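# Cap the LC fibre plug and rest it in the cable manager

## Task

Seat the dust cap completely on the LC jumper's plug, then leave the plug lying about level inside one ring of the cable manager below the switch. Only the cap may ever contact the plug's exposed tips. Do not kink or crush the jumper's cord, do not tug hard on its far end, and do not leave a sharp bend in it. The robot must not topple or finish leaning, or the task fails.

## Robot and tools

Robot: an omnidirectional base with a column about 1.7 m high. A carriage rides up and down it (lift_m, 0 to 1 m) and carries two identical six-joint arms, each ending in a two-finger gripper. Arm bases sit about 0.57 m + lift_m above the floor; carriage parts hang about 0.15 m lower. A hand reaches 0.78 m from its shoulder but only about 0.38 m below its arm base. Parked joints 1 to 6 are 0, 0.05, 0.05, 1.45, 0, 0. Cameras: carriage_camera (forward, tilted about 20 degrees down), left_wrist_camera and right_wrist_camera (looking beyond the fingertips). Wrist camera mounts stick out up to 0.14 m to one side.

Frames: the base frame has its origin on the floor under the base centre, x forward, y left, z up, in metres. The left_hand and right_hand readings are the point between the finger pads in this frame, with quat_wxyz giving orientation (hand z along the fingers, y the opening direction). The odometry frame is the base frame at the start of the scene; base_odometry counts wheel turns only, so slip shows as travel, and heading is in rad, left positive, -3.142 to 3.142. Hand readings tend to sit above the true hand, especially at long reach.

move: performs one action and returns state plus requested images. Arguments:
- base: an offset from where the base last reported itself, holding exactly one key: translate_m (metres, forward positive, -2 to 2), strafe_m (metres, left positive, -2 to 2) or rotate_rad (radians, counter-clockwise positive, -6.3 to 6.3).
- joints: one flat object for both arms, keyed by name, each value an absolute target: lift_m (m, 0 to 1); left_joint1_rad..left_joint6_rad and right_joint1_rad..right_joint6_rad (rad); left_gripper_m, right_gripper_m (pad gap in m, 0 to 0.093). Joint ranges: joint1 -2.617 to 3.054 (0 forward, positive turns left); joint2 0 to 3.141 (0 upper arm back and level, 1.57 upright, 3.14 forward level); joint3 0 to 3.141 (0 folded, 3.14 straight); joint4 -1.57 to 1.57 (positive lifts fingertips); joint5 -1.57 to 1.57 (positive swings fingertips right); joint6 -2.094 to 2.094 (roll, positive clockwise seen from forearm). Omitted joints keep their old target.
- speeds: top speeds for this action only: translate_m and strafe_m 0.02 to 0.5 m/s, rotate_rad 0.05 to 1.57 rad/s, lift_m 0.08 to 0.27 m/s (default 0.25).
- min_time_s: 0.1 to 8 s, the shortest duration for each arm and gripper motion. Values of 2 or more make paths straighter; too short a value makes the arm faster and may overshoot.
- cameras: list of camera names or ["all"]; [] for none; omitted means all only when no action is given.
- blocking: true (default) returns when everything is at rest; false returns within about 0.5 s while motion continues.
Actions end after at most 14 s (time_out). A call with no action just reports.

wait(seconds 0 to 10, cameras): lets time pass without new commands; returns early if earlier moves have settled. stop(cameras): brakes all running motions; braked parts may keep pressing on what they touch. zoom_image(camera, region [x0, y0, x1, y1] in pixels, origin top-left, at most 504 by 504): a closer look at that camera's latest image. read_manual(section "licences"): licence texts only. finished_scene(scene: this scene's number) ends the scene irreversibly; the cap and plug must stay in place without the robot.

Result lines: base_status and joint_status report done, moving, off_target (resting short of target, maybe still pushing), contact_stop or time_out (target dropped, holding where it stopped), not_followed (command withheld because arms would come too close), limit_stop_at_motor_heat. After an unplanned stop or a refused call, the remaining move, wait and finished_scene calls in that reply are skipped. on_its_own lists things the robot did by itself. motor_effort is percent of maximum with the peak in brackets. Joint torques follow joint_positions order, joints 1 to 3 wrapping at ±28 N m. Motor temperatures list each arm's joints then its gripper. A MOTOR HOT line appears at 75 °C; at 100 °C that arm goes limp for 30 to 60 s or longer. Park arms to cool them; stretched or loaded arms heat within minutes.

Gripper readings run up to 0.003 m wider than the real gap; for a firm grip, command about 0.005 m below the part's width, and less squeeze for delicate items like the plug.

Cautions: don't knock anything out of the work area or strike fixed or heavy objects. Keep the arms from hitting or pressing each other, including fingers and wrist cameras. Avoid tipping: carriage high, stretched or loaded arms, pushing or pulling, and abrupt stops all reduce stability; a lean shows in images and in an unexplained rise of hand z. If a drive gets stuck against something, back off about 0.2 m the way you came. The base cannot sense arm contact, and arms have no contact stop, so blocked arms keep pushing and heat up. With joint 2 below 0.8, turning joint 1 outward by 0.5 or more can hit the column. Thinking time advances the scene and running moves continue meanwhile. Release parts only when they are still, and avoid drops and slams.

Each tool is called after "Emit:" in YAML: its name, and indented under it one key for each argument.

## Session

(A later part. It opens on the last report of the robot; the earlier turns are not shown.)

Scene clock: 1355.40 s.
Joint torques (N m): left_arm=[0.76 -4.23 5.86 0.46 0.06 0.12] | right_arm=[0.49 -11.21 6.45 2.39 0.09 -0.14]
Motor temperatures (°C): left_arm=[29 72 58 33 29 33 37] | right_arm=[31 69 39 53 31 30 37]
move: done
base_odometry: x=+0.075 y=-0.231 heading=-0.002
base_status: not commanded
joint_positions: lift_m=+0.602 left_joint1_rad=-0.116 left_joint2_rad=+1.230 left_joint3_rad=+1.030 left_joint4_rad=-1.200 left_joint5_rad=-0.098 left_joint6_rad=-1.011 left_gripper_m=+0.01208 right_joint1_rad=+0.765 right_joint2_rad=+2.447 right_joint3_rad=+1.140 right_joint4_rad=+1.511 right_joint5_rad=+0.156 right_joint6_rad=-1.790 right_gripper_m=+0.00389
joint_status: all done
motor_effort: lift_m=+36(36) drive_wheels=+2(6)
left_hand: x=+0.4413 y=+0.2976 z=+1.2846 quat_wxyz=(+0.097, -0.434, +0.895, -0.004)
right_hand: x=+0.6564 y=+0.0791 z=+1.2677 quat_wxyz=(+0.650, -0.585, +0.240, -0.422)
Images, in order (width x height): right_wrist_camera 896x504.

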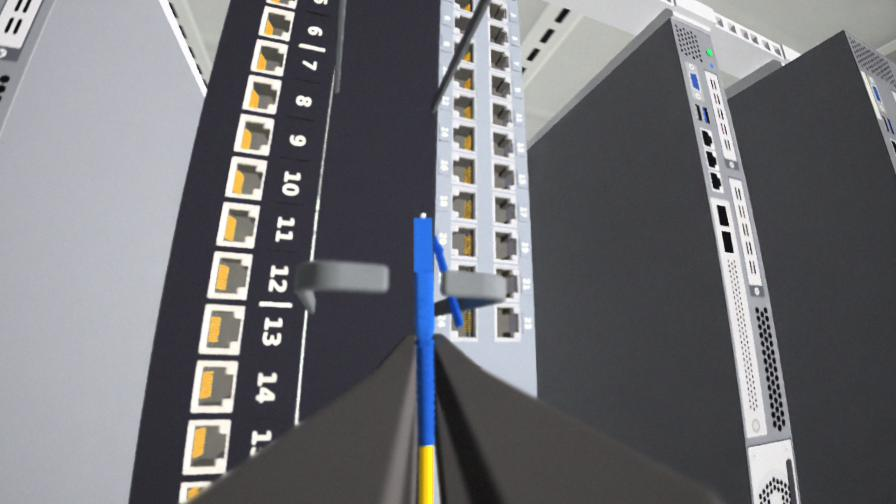

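Emit:
move:
  joints: {"left_joint1_rad": -0.475, "left_joint2_rad": 1.940, "left_joint3_rad": 1.650, "left_joint4_rad": -1.085, "left_joint5_rad": -0.205, "left_joint6_rad": -2.0}
  min_time_s: 2.5

Emit:
move:
  joints: {"left_joint1_rad": -0.427, "left_joint2_rad": 2.191, "left_joint3_rad": 2.026, "left_joint4_rad": -1.136, "left_joint5_rad": -0.162, "left_joint6_rad": -1.961}
  min_time_s: 2.5
  cameras: ["left_wrist_camera", "right_wrist_camera"]

Emit:
zoom_image:
  camera: "left_wrist_camera"
  region: [380, 370, 490, 470]

Emit:
zoom_image:
  camera: "right_wrist_camera"
  region: [380, 120, 480, 260]

Scene clock: 1372.07 s.
Joint torques (N m): left_arm=[-0.57 -7.75 10.07 0.61 -0.23 -0.07] | right_arm=[0.44 -11.21 6.34 2.43 0.1 -0.14]
Motor temperatures (°C): left_arm=[29 68 58 33 29 33 37] | right_arm=[31 67 40 54 31 30 37]
move: done
base_odometry: x=+0.075 y=-0.231 heading=-0.002
base_status: not commanded
joint_positions: lift_m=+0.602 left_joint1_rad=-0.468 left_joint2_rad=+1.929 left_joint3_rad=+1.616 left_joint4_rad=-1.098 left_joint5_rad=-0.191 left_joint6_rad=-1.988 left_gripper_m=+0.01208 right_joint1_rad=+0.765 right_joint2_rad=+2.447 right_joint3_rad=+1.142 right_joint4_rad=+1.508 right_joint5_rad=+0.156 right_joint6_rad=-1.790 right_gripper_m=+0.00389
joint_status: all done
motor_effort: lift_m=+36(36) drive_wheels=+6(8)
left_hand: x=+0.5898 y=+0.1548 z=+1.2567 quat_wxyz=(+0.116, -0.689, +0.714, -0.043)
right_hand: x=+0.6568 y=+0.0793 z=+1.2674 quat_wxyz=(+0.649, -0.586, +0.240, -0.422)
pictures: none

Scene clock: 1374.87 s.
Joint torques (N m): left_arm=[1.18 -7.97 10.86 1.06 0.02 0.12] | right_arm=[0.46 -11.21 6.34 2.44 0.1 -0.14]
Motor temperatures (°C): left_arm=[29 68 58 33 29 33 37] | right_arm=[31 66 40 54 31 30 37]
move: done
base_odometry: x=+0.075 y=-0.231 heading=-0.002
base_status: not commanded
joint_positions: lift_m=+0.602 left_joint1_rad=-0.441 left_joint2_rad=+2.160 left_joint3_rad=+1.983 left_joint4_rad=-1.180 left_joint5_rad=-0.174 left_joint6_rad=-1.972 left_gripper_m=+0.01208 right_joint1_rad=+0.765 right_joint2_rad=+2.447 right_joint3_rad=+1.142 right_joint4_rad=+1.507 right_joint5_rad=+0.156 right_joint6_rad=-1.790 right_gripper_m=+0.00389
joint_status: all done
motor_effort: lift_m=+36(36) drive_wheels=+4(6)
left_hand: x=+0.6534 y=+0.1333 z=+1.2648 quat_wxyz=(+0.118, -0.693, +0.708, -0.068)
right_hand: x=+0.6568 y=+0.0793 z=+1.2674 quat_wxyz=(+0.649, -0.586, +0.240, -0.422)
Images, in order (width x height): left_wrist_camera 896x504, right_wrist_camera 896x504.

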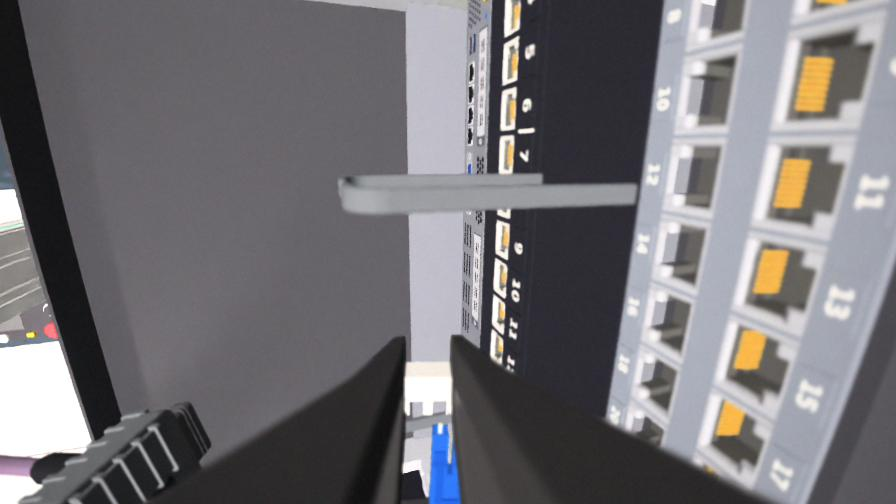

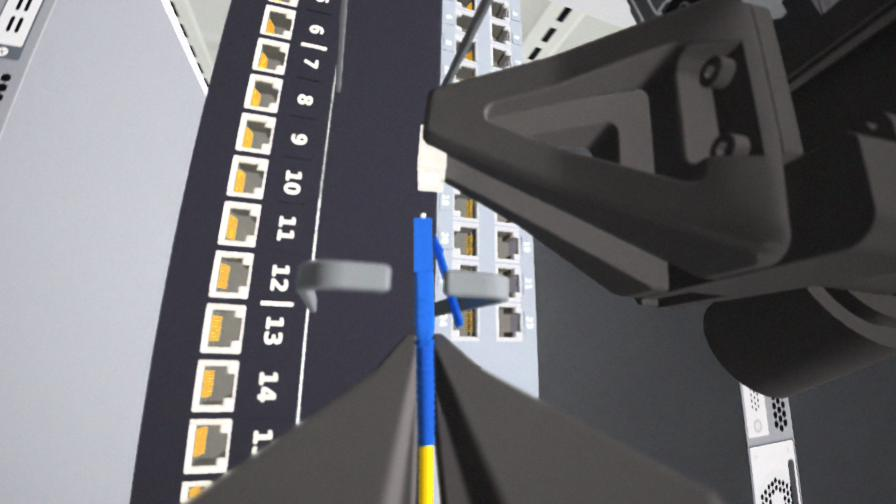

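Scaled by 4.582 from the camera's image (finer frame: 1280x720).

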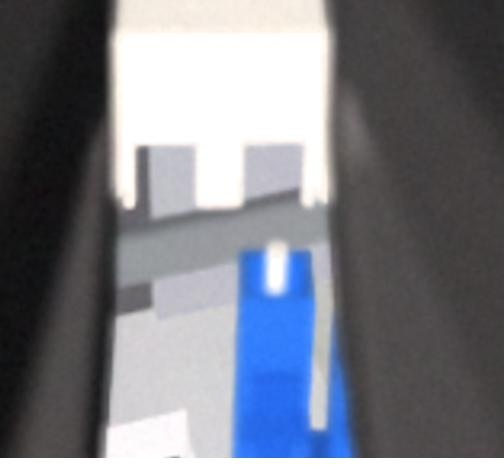

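Scaled by 3.600 from the camera's image (finer frame: 1280x720).

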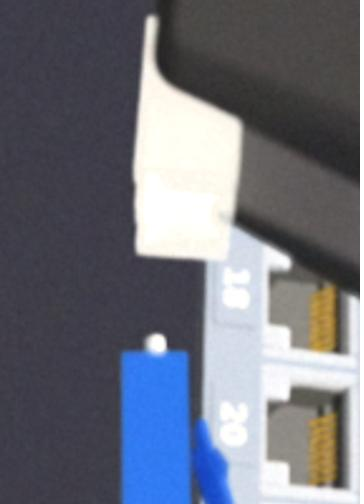

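Emit:
move:
  joints: {"left_joint1_rad": -0.480, "left_joint2_rad": 1.940, "left_joint3_rad": 1.650, "left_joint4_rad": -1.00, "left_joint5_rad": -0.205, "left_joint6_rad": -2.0}
  min_time_s: 2

Emit:
move:
  joints: {"left_joint1_rad": -0.432, "left_joint2_rad": 2.193, "left_joint3_rad": 2.026, "left_joint4_rad": -1.130, "left_joint5_rad": -0.162, "left_joint6_rad": -1.961}
  min_time_s: 2.5
  cameras: ["left_wrist_camera", "right_wrist_camera"]

Emit:
zoom_image:
  camera: "left_wrist_camera"
  region: [380, 370, 490, 470]

Emit:
zoom_image:
  camera: "right_wrist_camera"
  region: [380, 120, 480, 260]

Scene clock: 1401.47 s.
Joint torques (N m): left_arm=[-0.64 -12.42 5.9 0.8 -0.23 -0.07] | right_arm=[0.47 -11.21 6.35 2.44 0.1 -0.14]
Motor temperatures (°C): left_arm=[29 67 62 34 29 33 37] | right_arm=[31 65 40 55 31 30 37]
move: done
base_odometry: x=+0.075 y=-0.231 heading=-0.002
base_status: not commanded
joint_positions: lift_m=+0.602 left_joint1_rad=-0.472 left_joint2_rad=+1.979 left_joint3_rad=+1.665 left_joint4_rad=-1.015 left_joint5_rad=-0.191 left_joint6_rad=-1.989 left_gripper_m=+0.01208 right_joint1_rad=+0.765 right_joint2_rad=+2.447 right_joint3_rad=+1.142 right_joint4_rad=+1.507 right_joint5_rad=+0.157 right_joint6_rad=-1.790 right_gripper_m=+0.00389
joint_status: all done
motor_effort: lift_m=+36(36) drive_wheels=+5(7)
left_hand: x=+0.6176 y=+0.1387 z=+1.2552 quat_wxyz=(+0.129, -0.688, +0.709, -0.081)
right_hand: x=+0.6568 y=+0.0792 z=+1.2674 quat_wxyz=(+0.649, -0.586, +0.240, -0.422)
pictures: none

Scene clock: 1404.27 s.
Joint torques (N m): left_arm=[1.22 -7.98 10.76 1.04 0.03 0.14] | right_arm=[0.49 -11.22 6.34 2.44 0.1 -0.15]
Motor temperatures (°C): left_arm=[29 67 62 34 29 33 37] | right_arm=[31 65 40 55 31 30 37]
move: done
base_odometry: x=+0.075 y=-0.231 heading=-0.002
base_status: not commanded
joint_positions: lift_m=+0.602 left_joint1_rad=-0.447 left_joint2_rad=+2.162 left_joint3_rad=+1.985 left_joint4_rad=-1.170 left_joint5_rad=-0.174 left_joint6_rad=-1.972 left_gripper_m=+0.01208 right_joint1_rad=+0.765 right_joint2_rad=+2.447 right_joint3_rad=+1.142 right_joint4_rad=+1.507 right_joint5_rad=+0.157 right_joint6_rad=-1.790 right_gripper_m=+0.00389
joint_status: all done
motor_effort: lift_m=+36(36) drive_wheels=+3(6)
left_hand: x=+0.6552 y=+0.1297 z=+1.2652 quat_wxyz=(+0.120, -0.691, +0.709, -0.074)
right_hand: x=+0.6568 y=+0.0792 z=+1.2674 quat_wxyz=(+0.649, -0.586, +0.240, -0.422)
Images, in order (width x height): left_wrist_camera 896x504, right_wrist_camera 896x504.

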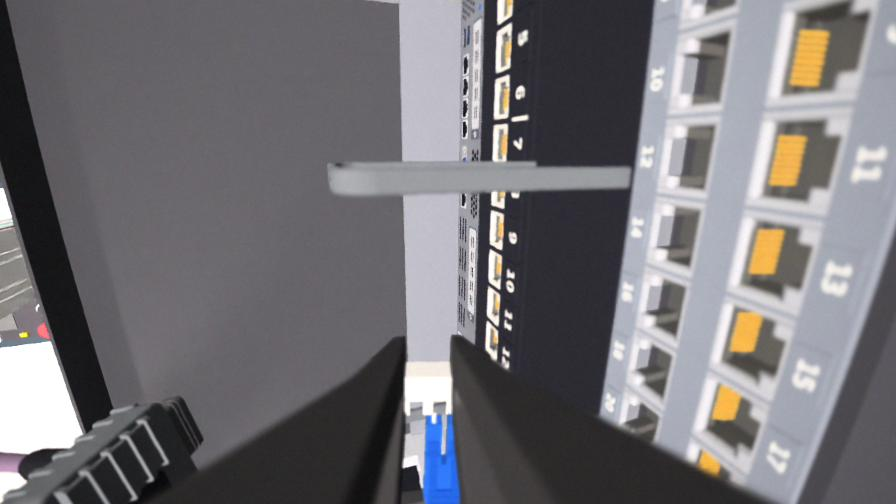

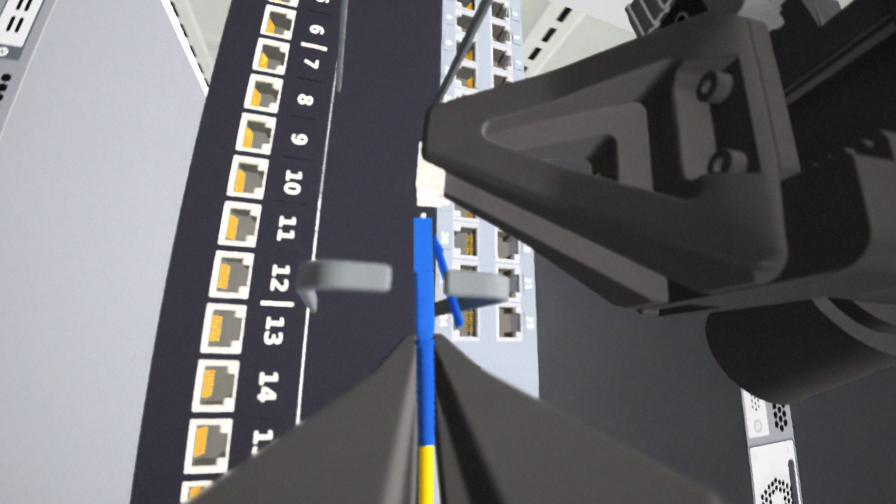

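Scaled by 4.582 from the camera's image (finer frame: 1280x720).

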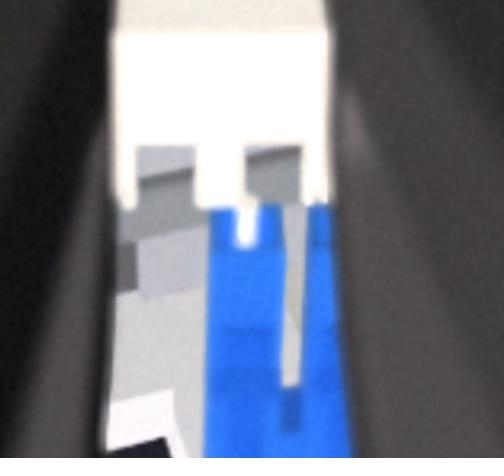

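Scaled by 3.600 from the camera's image (finer frame: 1280x720).

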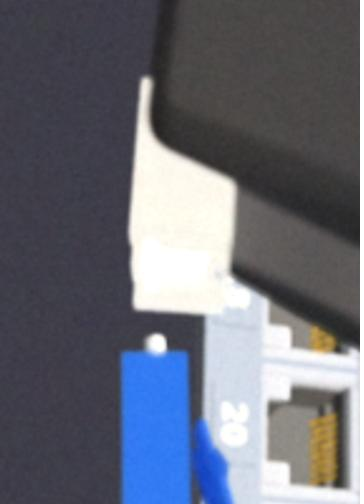

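Emit:
move:
  joints: {"right_joint1_rad": 0.774, "right_joint2_rad": 2.403, "right_joint3_rad": 1.104, "right_joint4_rad": 1.532, "right_joint5_rad": 0.170}
  min_time_s: 1.0

Emit:
move:
  joints: {"right_joint1_rad": 0.779, "right_joint2_rad": 2.457, "right_joint3_rad": 1.1425, "right_joint4_rad": 1.5076, "right_joint5_rad": 0.175}
  min_time_s: 1.0
  cameras: ["left_wrist_camera", "right_wrist_camera"]

Emit:
zoom_image:
  camera: "left_wrist_camera"
  region: [380, 370, 490, 470]

Emit:
zoom_image:
  camera: "right_wrist_camera"
  region: [380, 140, 470, 260]

Scene clock: 1427.93 s.
Joint torques (N m): left_arm=[1.24 -7.98 10.74 1.03 0.02 0.13] | right_arm=[0.46 -15.68 3.67 2.59 0.1 -0.14]
Motor temperatures (°C): left_arm=[29 69 61 34 29 33 37] | right_arm=[31 64 40 55 31 30 37]
move: done
base_odometry: x=+0.075 y=-0.231 heading=-0.002
base_status: not commanded
joint_positions: lift_m=+0.602 left_joint1_rad=-0.447 left_joint2_rad=+2.162 left_joint3_rad=+1.985 left_joint4_rad=-1.170 left_joint5_rad=-0.174 left_joint6_rad=-1.972 left_gripper_m=+0.01208 right_joint1_rad=+0.769 right_joint2_rad=+2.434 right_joint3_rad=+1.115 right_joint4_rad=+1.527 right_joint5_rad=+0.160 right_joint6_rad=-1.790 right_gripper_m=+0.00389
joint_status: all done
motor_effort: lift_m=+36(36) drive_wheels=+4(8)
left_hand: x=+0.6551 y=+0.1296 z=+1.2652 quat_wxyz=(+0.120, -0.691, +0.709, -0.074)
right_hand: x=+0.6515 y=+0.0768 z=+1.2695 quat_wxyz=(+0.651, -0.584, +0.240, -0.422)
pictures: none

Scene clock: 1429.23 s.
Joint torques (N m): left_arm=[1.24 -7.98 10.73 1.03 0.02 0.13] | right_arm=[0.64 -11.11 6.37 2.37 0.09 -0.15]
Motor temperatures (°C): left_arm=[29 69 61 34 29 33 37] | right_arm=[31 64 40 55 31 30 37]
move: done
base_odometry: x=+0.075 y=-0.231 heading=-0.002
base_status: not commanded
joint_positions: lift_m=+0.602 left_joint1_rad=-0.447 left_joint2_rad=+2.162 left_joint3_rad=+1.985 left_joint4_rad=-1.170 left_joint5_rad=-0.174 left_joint6_rad=-1.972 left_gripper_m=+0.01208 right_joint1_rad=+0.772 right_joint2_rad=+2.439 right_joint3_rad=+1.123 right_joint4_rad=+1.520 right_joint5_rad=+0.165 right_joint6_rad=-1.790 right_gripper_m=+0.00389
joint_status: all done
motor_effort: lift_m=+36(36) drive_wheels=+4(10)
left_hand: x=+0.6551 y=+0.1296 z=+1.2652 quat_wxyz=(+0.120, -0.691, +0.709, -0.074)
right_hand: x=+0.6521 y=+0.0786 z=+1.2682 quat_wxyz=(+0.650, -0.585, +0.241, -0.422)
Images, in order (width x height): left_wrist_camera 896x504, right_wrist_camera 896x504.

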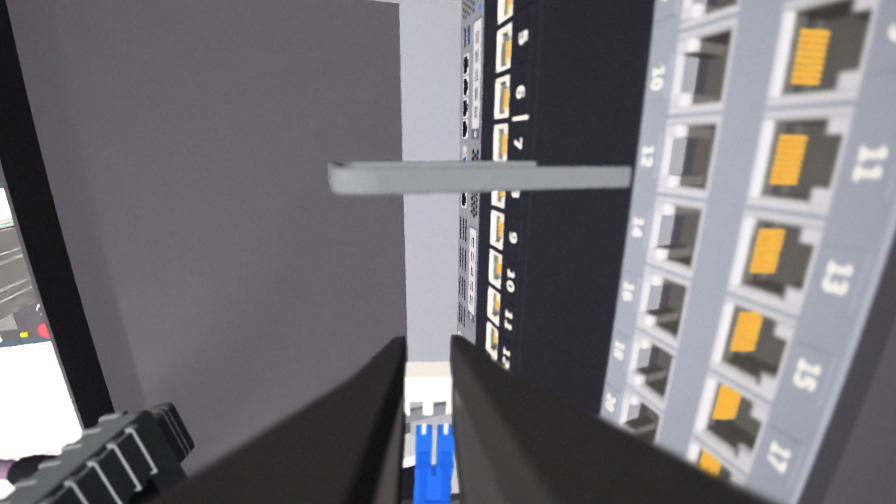

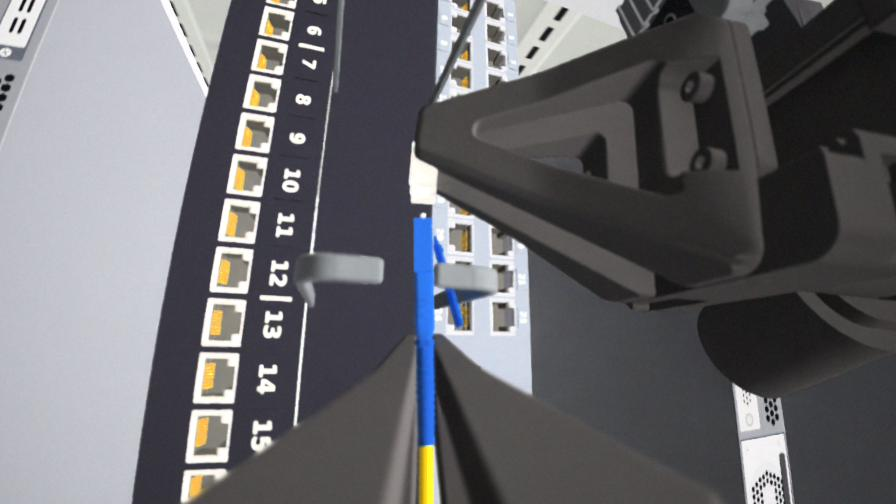

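Scaled by 4.582 from the camera's image (finer frame: 1280x720).

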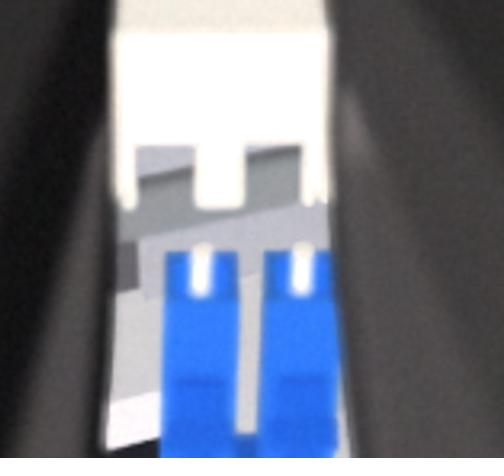

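Scaled by 4.200 from the camera's image (finer frame: 1280x720).

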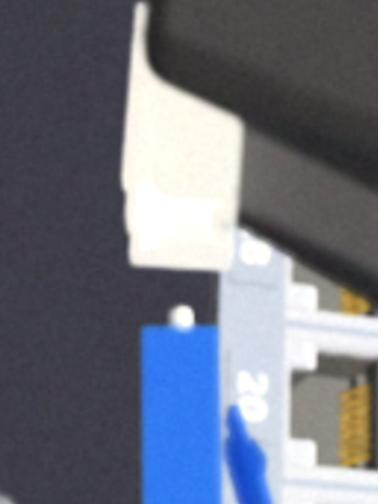

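Emit:
move:
  joints: {"left_joint1_rad": -0.475, "left_joint2_rad": 1.940, "left_joint3_rad": 1.650, "left_joint4_rad": -1.00, "left_joint5_rad": -0.19, "left_joint6_rad": -2.0}
  min_time_s: 2

Emit:
move:
  joints: {"left_joint1_rad": -0.406, "left_joint2_rad": 2.192, "left_joint3_rad": 2.020, "left_joint4_rad": -1.100, "left_joint5_rad": -0.107, "left_joint6_rad": -1.948}
  min_time_s: 2.5
  cameras: ["left_wrist_camera", "right_wrist_camera"]

Emit:
zoom_image:
  camera: "left_wrist_camera"
  region: [380, 370, 490, 470]

Emit:
zoom_image:
  camera: "right_wrist_camera"
  region: [380, 120, 480, 260]

Scene clock: 1478.23 s.
Joint torques (N m): left_arm=[-0.61 -12.48 5.89 0.8 -0.22 -0.08] | right_arm=[0.65 -11.14 6.37 2.42 0.1 -0.14]
Motor temperatures (°C): left_arm=[29 69 61 34 29 33 37] | right_arm=[31 65 42 51 31 30 37]
move: done
base_odometry: x=+0.075 y=-0.231 heading=-0.002
base_status: not commanded
joint_positions: lift_m=+0.602 left_joint1_rad=-0.467 left_joint2_rad=+1.980 left_joint3_rad=+1.664 left_joint4_rad=-1.015 left_joint5_rad=-0.176 left_joint6_rad=-1.989 left_gripper_m=+0.01208 right_joint1_rad=+0.772 right_joint2_rad=+2.439 right_joint3_rad=+1.123 right_joint4_rad=+1.519 right_joint5_rad=+0.165 right_joint6_rad=-1.790 right_gripper_m=+0.00389
joint_status: all done
motor_effort: lift_m=+36(36) drive_wheels=+2(6)
left_hand: x=+0.6173 y=+0.1384 z=+1.2545 quat_wxyz=(+0.122, -0.690, +0.709, -0.083)
right_hand: x=+0.6521 y=+0.0786 z=+1.2678 quat_wxyz=(+0.649, -0.585, +0.241, -0.422)
pictures: none

Scene clock: 1481.03 s.
Joint torques (N m): left_arm=[1.92 -6.9 11.17 1.47 0.06 0.13] | right_arm=[0.62 -11.15 6.31 2.43 0.09 -0.14]
Motor temperatures (°C): left_arm=[29 69 61 34 29 33 37] | right_arm=[31 65 42 51 31 30 37]
move: off_target
base_odometry: x=+0.075 y=-0.231 heading=-0.002
base_status: not commanded
joint_positions: lift_m=+0.602 left_joint1_rad=-0.429 left_joint2_rad=+2.149 left_joint3_rad=+1.974 left_joint4_rad=-1.180 left_joint5_rad=-0.119 left_joint6_rad=-1.959 left_gripper_m=+0.01208 right_joint1_rad=+0.772 right_joint2_rad=+2.439 right_joint3_rad=+1.124 right_joint4_rad=+1.518 right_joint5_rad=+0.165 right_joint6_rad=-1.790 right_gripper_m=+0.00389
joint_status: left_joint1_rad off_target (ended at -0.429, target -0.406); left_joint4_rad off_target (ended at -1.180, target -1.100); the others done
motor_effort: lift_m=+36(36) drive_wheels=+0(7)
left_hand: x=+0.6502 y=+0.1307 z=+1.2658 quat_wxyz=(+0.095, -0.692, +0.711, -0.078)
right_hand: x=+0.6522 y=+0.0787 z=+1.2678 quat_wxyz=(+0.649, -0.585, +0.241, -0.422)
Images, in order (width x height): left_wrist_camera 896x504, right_wrist_camera 896x504.

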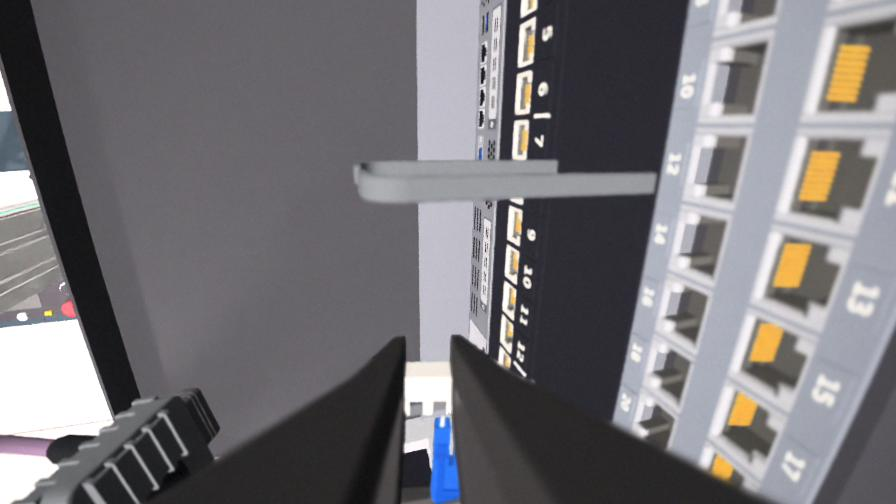

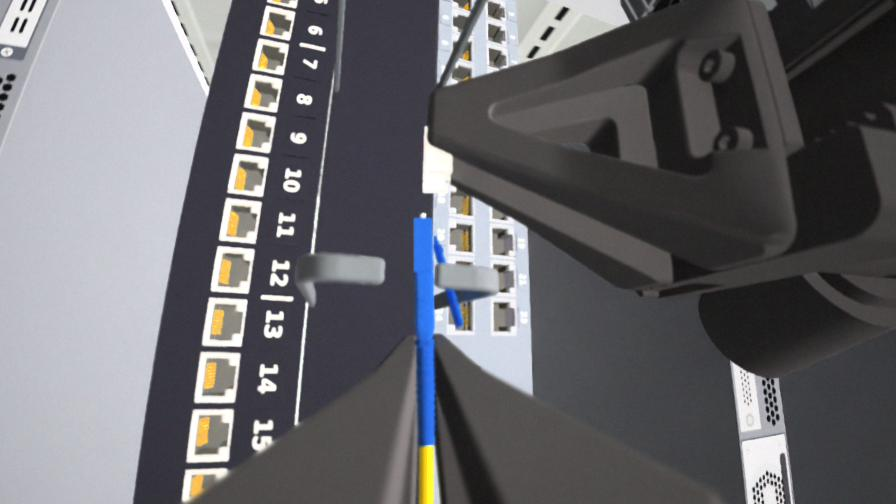

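Scaled by 4.582 from the camera's image (finer frame: 1280x720).

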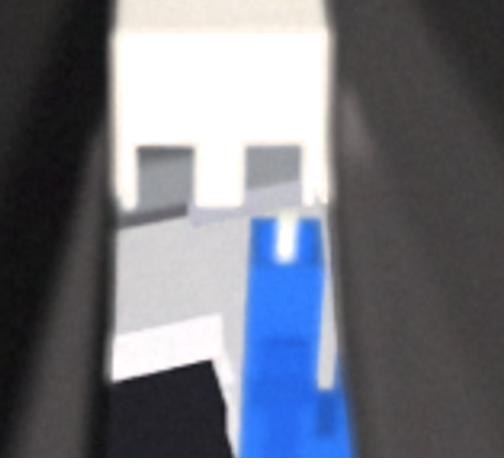

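Scaled by 3.600 from the camera's image (finer frame: 1280x720).

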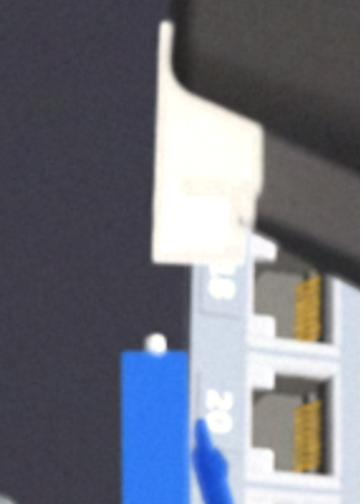

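Emit:
move:
  joints: {"left_joint4_rad": -1.085}
  min_time_s: 0.6

Emit:
move:
  joints: {"left_joint4_rad": -1.073}
  min_time_s: 0.6

Scene clock: 1493.07 s.
Joint torques (N m): left_arm=[1.88 -6.87 11.15 1.62 0.05 0.13] | right_arm=[0.65 -11.12 6.32 2.42 0.09 -0.14]
Motor temperatures (°C): left_arm=[29 66 62 35 29 33 37] | right_arm=[31 65 42 51 31 30 37]
move: off_target
base_odometry: x=+0.075 y=-0.231 heading=-0.002
base_status: not commanded
joint_positions: lift_m=+0.602 left_joint1_rad=-0.429 left_joint2_rad=+2.149 left_joint3_rad=+1.974 left_joint4_rad=-1.180 left_joint5_rad=-0.119 left_joint6_rad=-1.959 left_gripper_m=+0.01208 right_joint1_rad=+0.772 right_joint2_rad=+2.439 right_joint3_rad=+1.124 right_joint4_rad=+1.518 right_joint5_rad=+0.165 right_joint6_rad=-1.790 right_gripper_m=+0.00389
joint_status: left_joint4_rad off_target (ended at -1.180, target -1.085)
motor_effort: lift_m=+36(36) drive_wheels=+3(6)
left_hand: x=+0.6502 y=+0.1307 z=+1.2658 quat_wxyz=(+0.095, -0.692, +0.711, -0.078)
right_hand: x=+0.6522 y=+0.0787 z=+1.2678 quat_wxyz=(+0.649, -0.585, +0.241, -0.422)
pictures: none

Scene clock: 1493.97 s.
Joint torques (N m): left_arm=[1.88 -6.86 11.17 1.76 0.05 0.13] | right_arm=[0.64 -11.14 6.34 2.42 0.1 -0.15]
Motor temperatures (°C): left_arm=[29 66 62 35 29 33 37] | right_arm=[31 65 42 51 31 30 37]
move: off_target
base_odometry: x=+0.075 y=-0.231 heading=-0.002
base_status: not commanded
joint_positions: lift_m=+0.602 left_joint1_rad=-0.429 left_joint2_rad=+2.149 left_joint3_rad=+1.974 left_joint4_rad=-1.180 left_joint5_rad=-0.119 left_joint6_rad=-1.959 left_gripper_m=+0.01208 right_joint1_rad=+0.772 right_joint2_rad=+2.439 right_joint3_rad=+1.124 right_joint4_rad=+1.518 right_joint5_rad=+0.165 right_joint6_rad=-1.790 right_gripper_m=+0.00389
joint_status: left_joint4_rad off_target (ended at -1.180, target -1.073)
motor_effort: lift_m=+36(36) drive_wheels=+2(7)
left_hand: x=+0.6502 y=+0.1307 z=+1.2658 quat_wxyz=(+0.095, -0.692, +0.711, -0.078)
right_hand: x=+0.6522 y=+0.0787 z=+1.2678 quat_wxyz=(+0.649, -0.585, +0.241, -0.422)
pictures: none

Emit:
move:
  joints: {"left_joint1_rad": -0.54, "left_joint2_rad": 1.87, "left_joint3_rad": 1.56, "left_joint4_rad": -1.03, "left_joint5_rad": -0.16, "left_joint6_rad": -2.05}
  min_time_s: 2

Emit:
move:
  base: {"translate_m": -0.007}
  speeds: {"translate_m": 0.02}

Emit:
move:
  joints: {"right_joint1_rad": 0.743, "right_joint2_rad": 2.4115, "right_joint3_rad": 1.098, "right_joint4_rad": 1.5585, "right_joint5_rad": 0.152, "right_joint6_rad": -1.766}
  min_time_s: 1.0

Emit:
move:
  base: {"translate_m": -0.007}
  joints: {"right_joint1_rad": 0.760, "right_joint2_rad": 2.4655, "right_joint3_rad": 1.1364, "right_joint4_rad": 1.534, "right_joint5_rad": 0.177}
  speeds: {"translate_m": 0.02}
  min_time_s: 1.0
  cameras: ["right_wrist_camera"]

Scene clock: 1590.57 s.
Joint torques (N m): left_arm=[-0.59 -11.6 5.81 0.69 -0.2 -0.07] | right_arm=[0.65 -11.11 6.34 2.43 0.09 -0.14]
Motor temperatures (°C): left_arm=[30 62 64 38 29 33 37] | right_arm=[31 64 43 51 31 30 37]
move: done
base_odometry: x=+0.075 y=-0.231 heading=-0.002
base_status: not commanded
joint_positions: lift_m=+0.602 left_joint1_rad=-0.532 left_joint2_rad=+1.908 left_joint3_rad=+1.575 left_joint4_rad=-1.045 left_joint5_rad=-0.146 left_joint6_rad=-2.039 left_gripper_m=+0.01208 right_joint1_rad=+0.772 right_joint2_rad=+2.439 right_joint3_rad=+1.124 right_joint4_rad=+1.517 right_joint5_rad=+0.165 right_joint6_rad=-1.790 right_gripper_m=+0.00389
joint_status: all done
motor_effort: lift_m=+36(36) drive_wheels=+4(8)
left_hand: x=+0.5777 y=+0.1229 z=+1.2537 quat_wxyz=(+0.097, -0.684, +0.719, -0.072)
right_hand: x=+0.6522 y=+0.0787 z=+1.2677 quat_wxyz=(+0.649, -0.585, +0.241, -0.422)
pictures: none

Scene clock: 1591.43 s.
Joint torques (N m): left_arm=[-0.53 -11.06 5.86 0.67 -0.19 -0.07] | right_arm=[0.27 -11.34 6.34 2.46 0.09 -0.14]
Motor temperatures (°C): left_arm=[30 62 64 38 29 33 37] | right_arm=[31 64 43 51 31 30 37]
move: done
base_odometry: x=+0.068 y=-0.231 heading=-0.002
base_status: done
joint_positions: lift_m=+0.602 left_joint1_rad=-0.533 left_joint2_rad=+1.901 left_joint3_rad=+1.575 left_joint4_rad=-1.039 left_joint5_rad=-0.147 left_joint6_rad=-2.040 left_gripper_m=+0.01208 right_joint1_rad=+0.775 right_joint2_rad=+2.441 right_joint3_rad=+1.124 right_joint4_rad=+1.515 right_joint5_rad=+0.166 right_joint6_rad=-1.790 right_gripper_m=+0.00389
joint_status: not commanded
motor_effort: lift_m=+36(36) drive_wheels=+2(7)
left_hand: x=+0.5787 y=+0.1220 z=+1.2566 quat_wxyz=(+0.099, -0.684, +0.719, -0.078)
right_hand: x=+0.6513 y=+0.0800 z=+1.2659 quat_wxyz=(+0.648, -0.587, +0.241, -0.420)
pictures: none

Scene clock: 1592.73 s.
Joint torques (N m): left_arm=[-0.54 -11.08 5.83 0.65 -0.19 -0.07] | right_arm=[-0.94 -15.49 3.66 2.63 -0.08 0.07]
Motor temperatures (°C): left_arm=[30 62 63 38 29 33 37] | right_arm=[31 64 43 51 31 30 37]
move: done
base_odometry: x=+0.068 y=-0.231 heading=-0.002
base_status: not commanded
joint_positions: lift_m=+0.602 left_joint1_rad=-0.533 left_joint2_rad=+1.901 left_joint3_rad=+1.575 left_joint4_rad=-1.039 left_joint5_rad=-0.147 left_joint6_rad=-2.040 left_gripper_m=+0.01208 right_joint1_rad=+0.752 right_joint2_rad=+2.441 right_joint3_rad=+1.108 right_joint4_rad=+1.550 right_joint5_rad=+0.158 right_joint6_rad=-1.775 right_gripper_m=+0.00389
joint_status: all done
motor_effort: lift_m=+36(36) drive_wheels=+1(5)
left_hand: x=+0.5787 y=+0.1220 z=+1.2566 quat_wxyz=(+0.099, -0.684, +0.719, -0.078)
right_hand: x=+0.6559 y=+0.0680 z=+1.2689 quat_wxyz=(+0.654, -0.576, +0.247, -0.424)
pictures: none

Scene clock: 1594.03 s.
Joint torques (N m): left_arm=[-0.44 -10.96 5.85 0.64 -0.18 -0.08] | right_arm=[0.76 -11.14 6.22 2.37 0.11 0.07]
Motor temperatures (°C): left_arm=[30 63 63 37 29 33 37] | right_arm=[31 64 43 51 31 30 37]
move: done
base_odometry: x=+0.061 y=-0.231 heading=-0.002
base_status: done
joint_positions: lift_m=+0.602 left_joint1_rad=-0.534 left_joint2_rad=+1.900 left_joint3_rad=+1.575 left_joint4_rad=-1.038 left_joint5_rad=-0.147 left_joint6_rad=-2.040 left_gripper_m=+0.01208 right_joint1_rad=+0.753 right_joint2_rad=+2.447 right_joint3_rad=+1.118 right_joint4_rad=+1.545 right_joint5_rad=+0.167 right_joint6_rad=-1.775 right_gripper_m=+0.00389
joint_status: all done
motor_effort: lift_m=+36(36) drive_wheels=-1(8)
left_hand: x=+0.5790 y=+0.1216 z=+1.2570 quat_wxyz=(+0.099, -0.684, +0.719, -0.079)
right_hand: x=+0.6579 y=+0.0684 z=+1.2672 quat_wxyz=(+0.651, -0.576, +0.250, -0.425)
Images, in order (width x height): right_wrist_camera 896x504.

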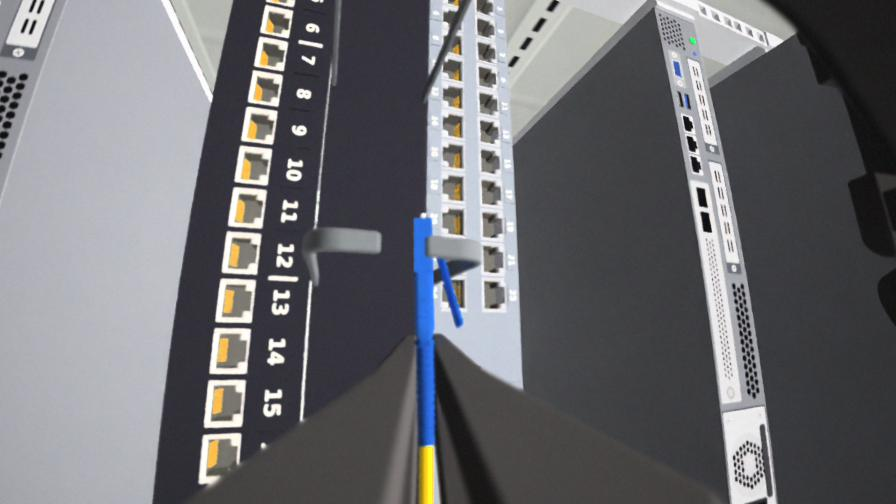

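Emit:
move:
  joints: {"right_joint1_rad": 0.740, "right_joint2_rad": 2.4097, "right_joint3_rad": 1.095, "right_joint4_rad": 1.560, "right_joint5_rad": 0.150}
  min_time_s: 1.0

Emit:
move:
  joints: {"left_joint1_rad": -0.431, "left_joint2_rad": 2.214, "left_joint3_rad": 2.070, "left_joint4_rad": -1.147, "left_joint5_rad": -0.115, "left_joint6_rad": -1.955}
  min_time_s: 3

Emit:
move:
  joints: {"right_joint1_rad": 0.758, "right_joint2_rad": 2.4645, "right_joint3_rad": 1.134, "right_joint4_rad": 1.535, "right_joint5_rad": 0.175}
  min_time_s: 1.0
  cameras: ["left_wrist_camera", "right_wrist_camera"]

Emit:
zoom_image:
  camera: "left_wrist_camera"
  region: [380, 370, 490, 470]

Emit:
zoom_image:
  camera: "right_wrist_camera"
  region: [380, 120, 480, 260]

Scene clock: 1626.67 s.
Joint torques (N m): left_arm=[-0.46 -10.93 5.86 0.65 -0.18 -0.08] | right_arm=[-0.72 -15.68 3.67 2.61 -0.12 0.08]
Motor temperatures (°C): left_arm=[29 70 60 36 29 33 37] | right_arm=[31 64 43 51 31 30 37]
move: done
base_odometry: x=+0.061 y=-0.231 heading=-0.002
base_status: not commanded
joint_positions: lift_m=+0.602 left_joint1_rad=-0.534 left_joint2_rad=+1.900 left_joint3_rad=+1.575 left_joint4_rad=-1.038 left_joint5_rad=-0.147 left_joint6_rad=-2.040 left_gripper_m=+0.01208 right_joint1_rad=+0.747 right_joint2_rad=+2.441 right_joint3_rad=+1.105 right_joint4_rad=+1.555 right_joint5_rad=+0.161 right_joint6_rad=-1.775 right_gripper_m=+0.00389
joint_status: all done
motor_effort: lift_m=+36(36) drive_wheels=-2(5)
left_hand: x=+0.5790 y=+0.1216 z=+1.2570 quat_wxyz=(+0.099, -0.684, +0.719, -0.079)
right_hand: x=+0.6577 y=+0.0647 z=+1.2686 quat_wxyz=(+0.652, -0.575, +0.250, -0.426)
pictures: none

Scene clock: 1629.97 s.
Joint torques (N m): left_arm=[0.69 -9.68 10.29 0.56 0.04 0.12] | right_arm=[-0.73 -15.68 3.64 2.58 -0.12 0.07]
Motor temperatures (°C): left_arm=[29 70 60 36 29 33 37] | right_arm=[31 64 43 51 31 30 37]
move: done
base_odometry: x=+0.061 y=-0.231 heading=-0.002
base_status: not commanded
joint_positions: lift_m=+0.602 left_joint1_rad=-0.439 left_joint2_rad=+2.199 left_joint3_rad=+2.035 left_joint4_rad=-1.135 left_joint5_rad=-0.127 left_joint6_rad=-1.966 left_gripper_m=+0.01208 right_joint1_rad=+0.747 right_joint2_rad=+2.441 right_joint3_rad=+1.105 right_joint4_rad=+1.556 right_joint5_rad=+0.160 right_joint6_rad=-1.775 right_gripper_m=+0.00389
joint_status: all done
motor_effort: lift_m=+36(36) drive_wheels=+0(6)
left_hand: x=+0.6706 y=+0.1175 z=+1.2644 quat_wxyz=(+0.107, -0.690, +0.708, -0.103)
right_hand: x=+0.6575 y=+0.0648 z=+1.2688 quat_wxyz=(+0.653, -0.575, +0.249, -0.426)
pictures: none

Scene clock: 1631.27 s.
Joint torques (N m): left_arm=[0.7 -9.69 10.3 0.57 0.05 0.13] | right_arm=[0.47 -11.07 6.24 2.39 0.1 0.07]
Motor temperatures (°C): left_arm=[29 70 60 36 29 33 37] | right_arm=[31 64 43 51 31 30 37]
move: done
base_odometry: x=+0.061 y=-0.231 heading=-0.002
base_status: not commanded
joint_positions: lift_m=+0.602 left_joint1_rad=-0.439 left_joint2_rad=+2.199 left_joint3_rad=+2.035 left_joint4_rad=-1.136 left_joint5_rad=-0.127 left_joint6_rad=-1.966 left_gripper_m=+0.01208 right_joint1_rad=+0.753 right_joint2_rad=+2.446 right_joint3_rad=+1.115 right_joint4_rad=+1.547 right_joint5_rad=+0.165 right_joint6_rad=-1.775 right_gripper_m=+0.00389
joint_status: all done
motor_effort: lift_m=+36(36) drive_wheels=+4(4)
left_hand: x=+0.6705 y=+0.1175 z=+1.2644 quat_wxyz=(+0.107, -0.690, +0.708, -0.103)
right_hand: x=+0.6573 y=+0.0683 z=+1.2675 quat_wxyz=(+0.652, -0.576, +0.250, -0.425)
Images, in order (width x height): left_wrist_camera 896x504, right_wrist_camera 896x504.

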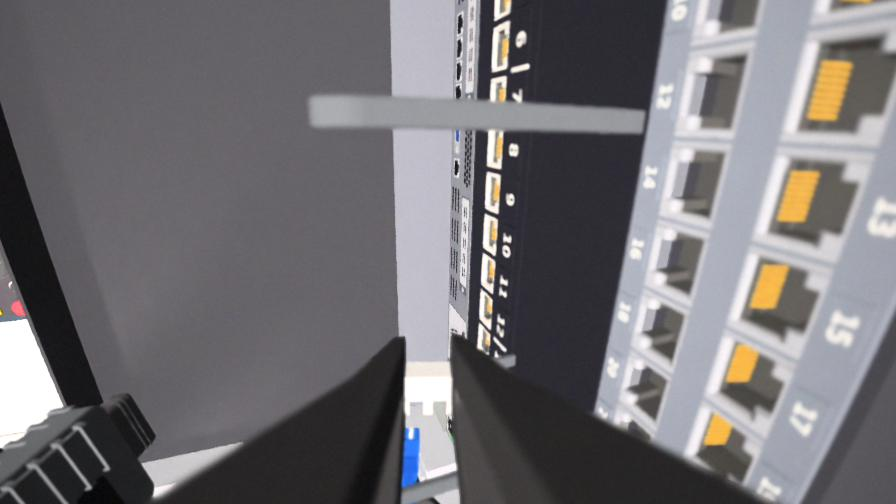

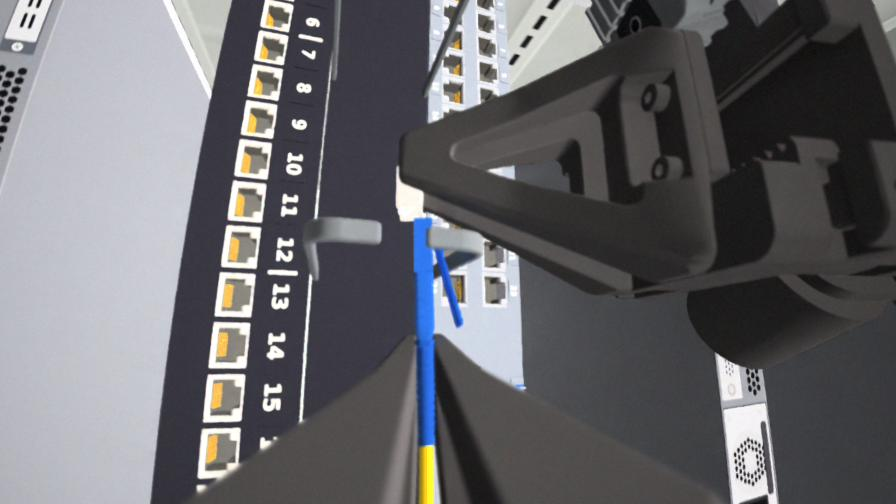

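Scaled by 4.582 from the camera's image (finer frame: 1280x720).

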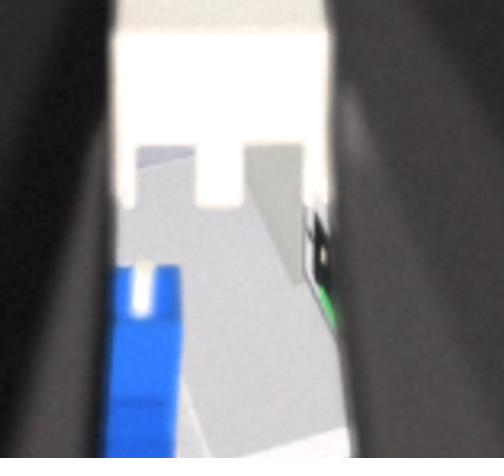

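Scaled by 3.600 from the camera's image (finer frame: 1280x720).

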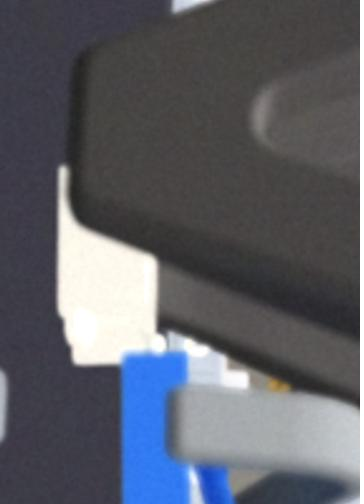

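Emit:
move:
  joints: {"right_joint1_rad": 0.7427, "right_joint3_rad": 1.097, "right_joint4_rad": 1.5585, "right_joint5_rad": 0.1507}
  min_time_s: 0.7

Emit:
move:
  joints: {"right_joint1_rad": 0.7265, "right_joint2_rad": 2.490, "right_joint3_rad": 1.162, "right_joint4_rad": 1.568, "right_joint5_rad": 0.1325, "right_joint6_rad": -1.7975}
  min_time_s: 1.0

Emit:
move:
  joints: {"right_joint1_rad": 0.742, "right_joint2_rad": 2.4931, "right_joint3_rad": 1.169, "right_joint4_rad": 1.5458, "right_joint5_rad": 0.156}
  min_time_s: 1.0
  cameras: ["left_wrist_camera", "right_wrist_camera"]

Emit:
zoom_image:
  camera: "left_wrist_camera"
  region: [380, 370, 490, 470]

Emit:
zoom_image:
  camera: "right_wrist_camera"
  region: [380, 120, 480, 260]

Scene clock: 1661.03 s.
Joint torques (N m): left_arm=[0.69 -9.69 10.29 0.58 0.05 0.13] | right_arm=[-0.57 -11.03 3.64 2.58 -0.12 0.07]
Motor temperatures (°C): left_arm=[29 66 61 35 29 33 37] | right_arm=[31 61 41 51 31 30 37]
move: done
base_odometry: x=+0.061 y=-0.231 heading=-0.002
base_status: not commanded
joint_positions: lift_m=+0.602 left_joint1_rad=-0.439 left_joint2_rad=+2.199 left_joint3_rad=+2.035 left_joint4_rad=-1.136 left_joint5_rad=-0.127 left_joint6_rad=-1.966 left_gripper_m=+0.01208 right_joint1_rad=+0.748 right_joint2_rad=+2.446 right_joint3_rad=+1.107 right_joint4_rad=+1.553 right_joint5_rad=+0.161 right_joint6_rad=-1.775 right_gripper_m=+0.00389
joint_status: all done
motor_effort: lift_m=+36(36) drive_wheels=+0(5)
left_hand: x=+0.6705 y=+0.1175 z=+1.2644 quat_wxyz=(+0.107, -0.690, +0.709, -0.103)
right_hand: x=+0.6576 y=+0.0655 z=+1.2660 quat_wxyz=(+0.651, -0.577, +0.250, -0.425)
pictures: none

Scene clock: 1662.33 s.
Joint torques (N m): left_arm=[0.69 -9.63 10.28 0.57 0.05 0.12] | right_arm=[-1.1 -11.38 6.46 2.65 -0.07 -0.17]
Motor temperatures (°C): left_arm=[29 66 61 35 29 33 37] | right_arm=[31 62 41 51 31 30 37]
move: done
base_odometry: x=+0.061 y=-0.231 heading=-0.002
base_status: not commanded
joint_positions: lift_m=+0.602 left_joint1_rad=-0.439 left_joint2_rad=+2.199 left_joint3_rad=+2.035 left_joint4_rad=-1.136 left_joint5_rad=-0.126 left_joint6_rad=-1.966 left_gripper_m=+0.01208 right_joint1_rad=+0.737 right_joint2_rad=+2.473 right_joint3_rad=+1.140 right_joint4_rad=+1.558 right_joint5_rad=+0.138 right_joint6_rad=-1.786 right_gripper_m=+0.00389
joint_status: all done
motor_effort: lift_m=+36(36) drive_wheels=-2(4)
left_hand: x=+0.6704 y=+0.1175 z=+1.2643 quat_wxyz=(+0.107, -0.690, +0.709, -0.103)
right_hand: x=+0.6634 y=+0.0675 z=+1.2642 quat_wxyz=(+0.654, -0.576, +0.241, -0.428)
pictures: none

Scene clock: 1663.63 s.
Joint torques (N m): left_arm=[0.69 -9.65 10.32 0.58 0.04 0.13] | right_arm=[0.29 -11.34 6.43 2.4 0.14 -0.17]
Motor temperatures (°C): left_arm=[29 66 61 35 29 33 37] | right_arm=[31 62 42 52 31 30 37]
move: done
base_odometry: x=+0.061 y=-0.231 heading=-0.002
base_status: not commanded
joint_positions: lift_m=+0.602 left_joint1_rad=-0.439 left_joint2_rad=+2.199 left_joint3_rad=+2.035 left_joint4_rad=-1.136 left_joint5_rad=-0.126 left_joint6_rad=-1.966 left_gripper_m=+0.01208 right_joint1_rad=+0.739 right_joint2_rad=+2.476 right_joint3_rad=+1.148 right_joint4_rad=+1.555 right_joint5_rad=+0.142 right_joint6_rad=-1.787 right_gripper_m=+0.00389
joint_status: all done
motor_effort: lift_m=+36(36) drive_wheels=+4(5)
left_hand: x=+0.6704 y=+0.1175 z=+1.2643 quat_wxyz=(+0.107, -0.690, +0.709, -0.103)
right_hand: x=+0.6641 y=+0.0687 z=+1.2647 quat_wxyz=(+0.654, -0.575, +0.241, -0.429)
Images, in order (width x height): left_wrist_camera 896x504, right_wrist_camera 896x504.

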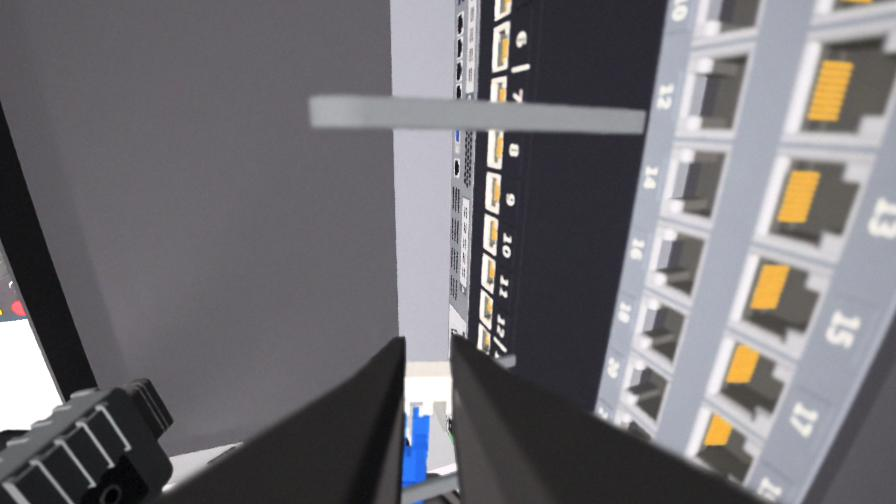

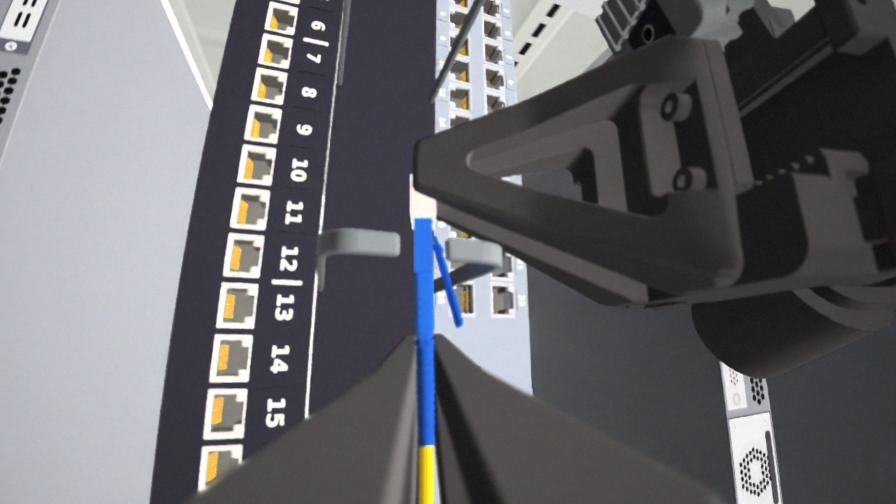

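Scaled by 4.582 from the camera's image (finer frame: 1280x720).

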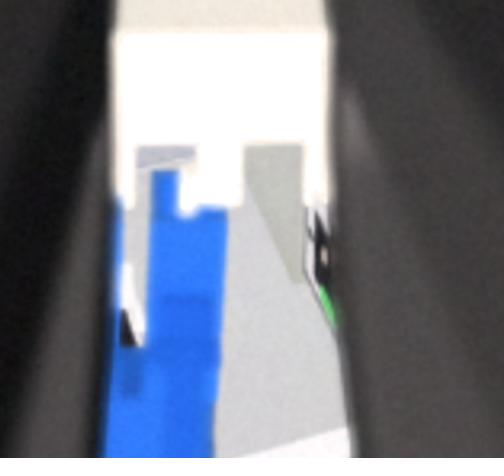

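Scaled by 3.600 from the camera's image (finer frame: 1280x720).

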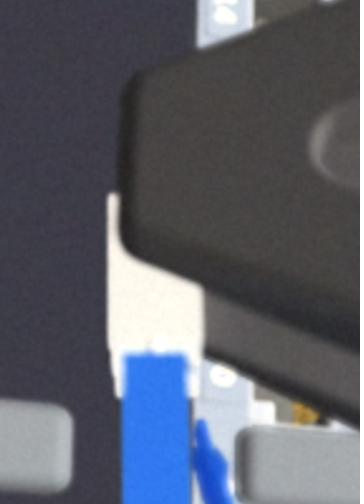

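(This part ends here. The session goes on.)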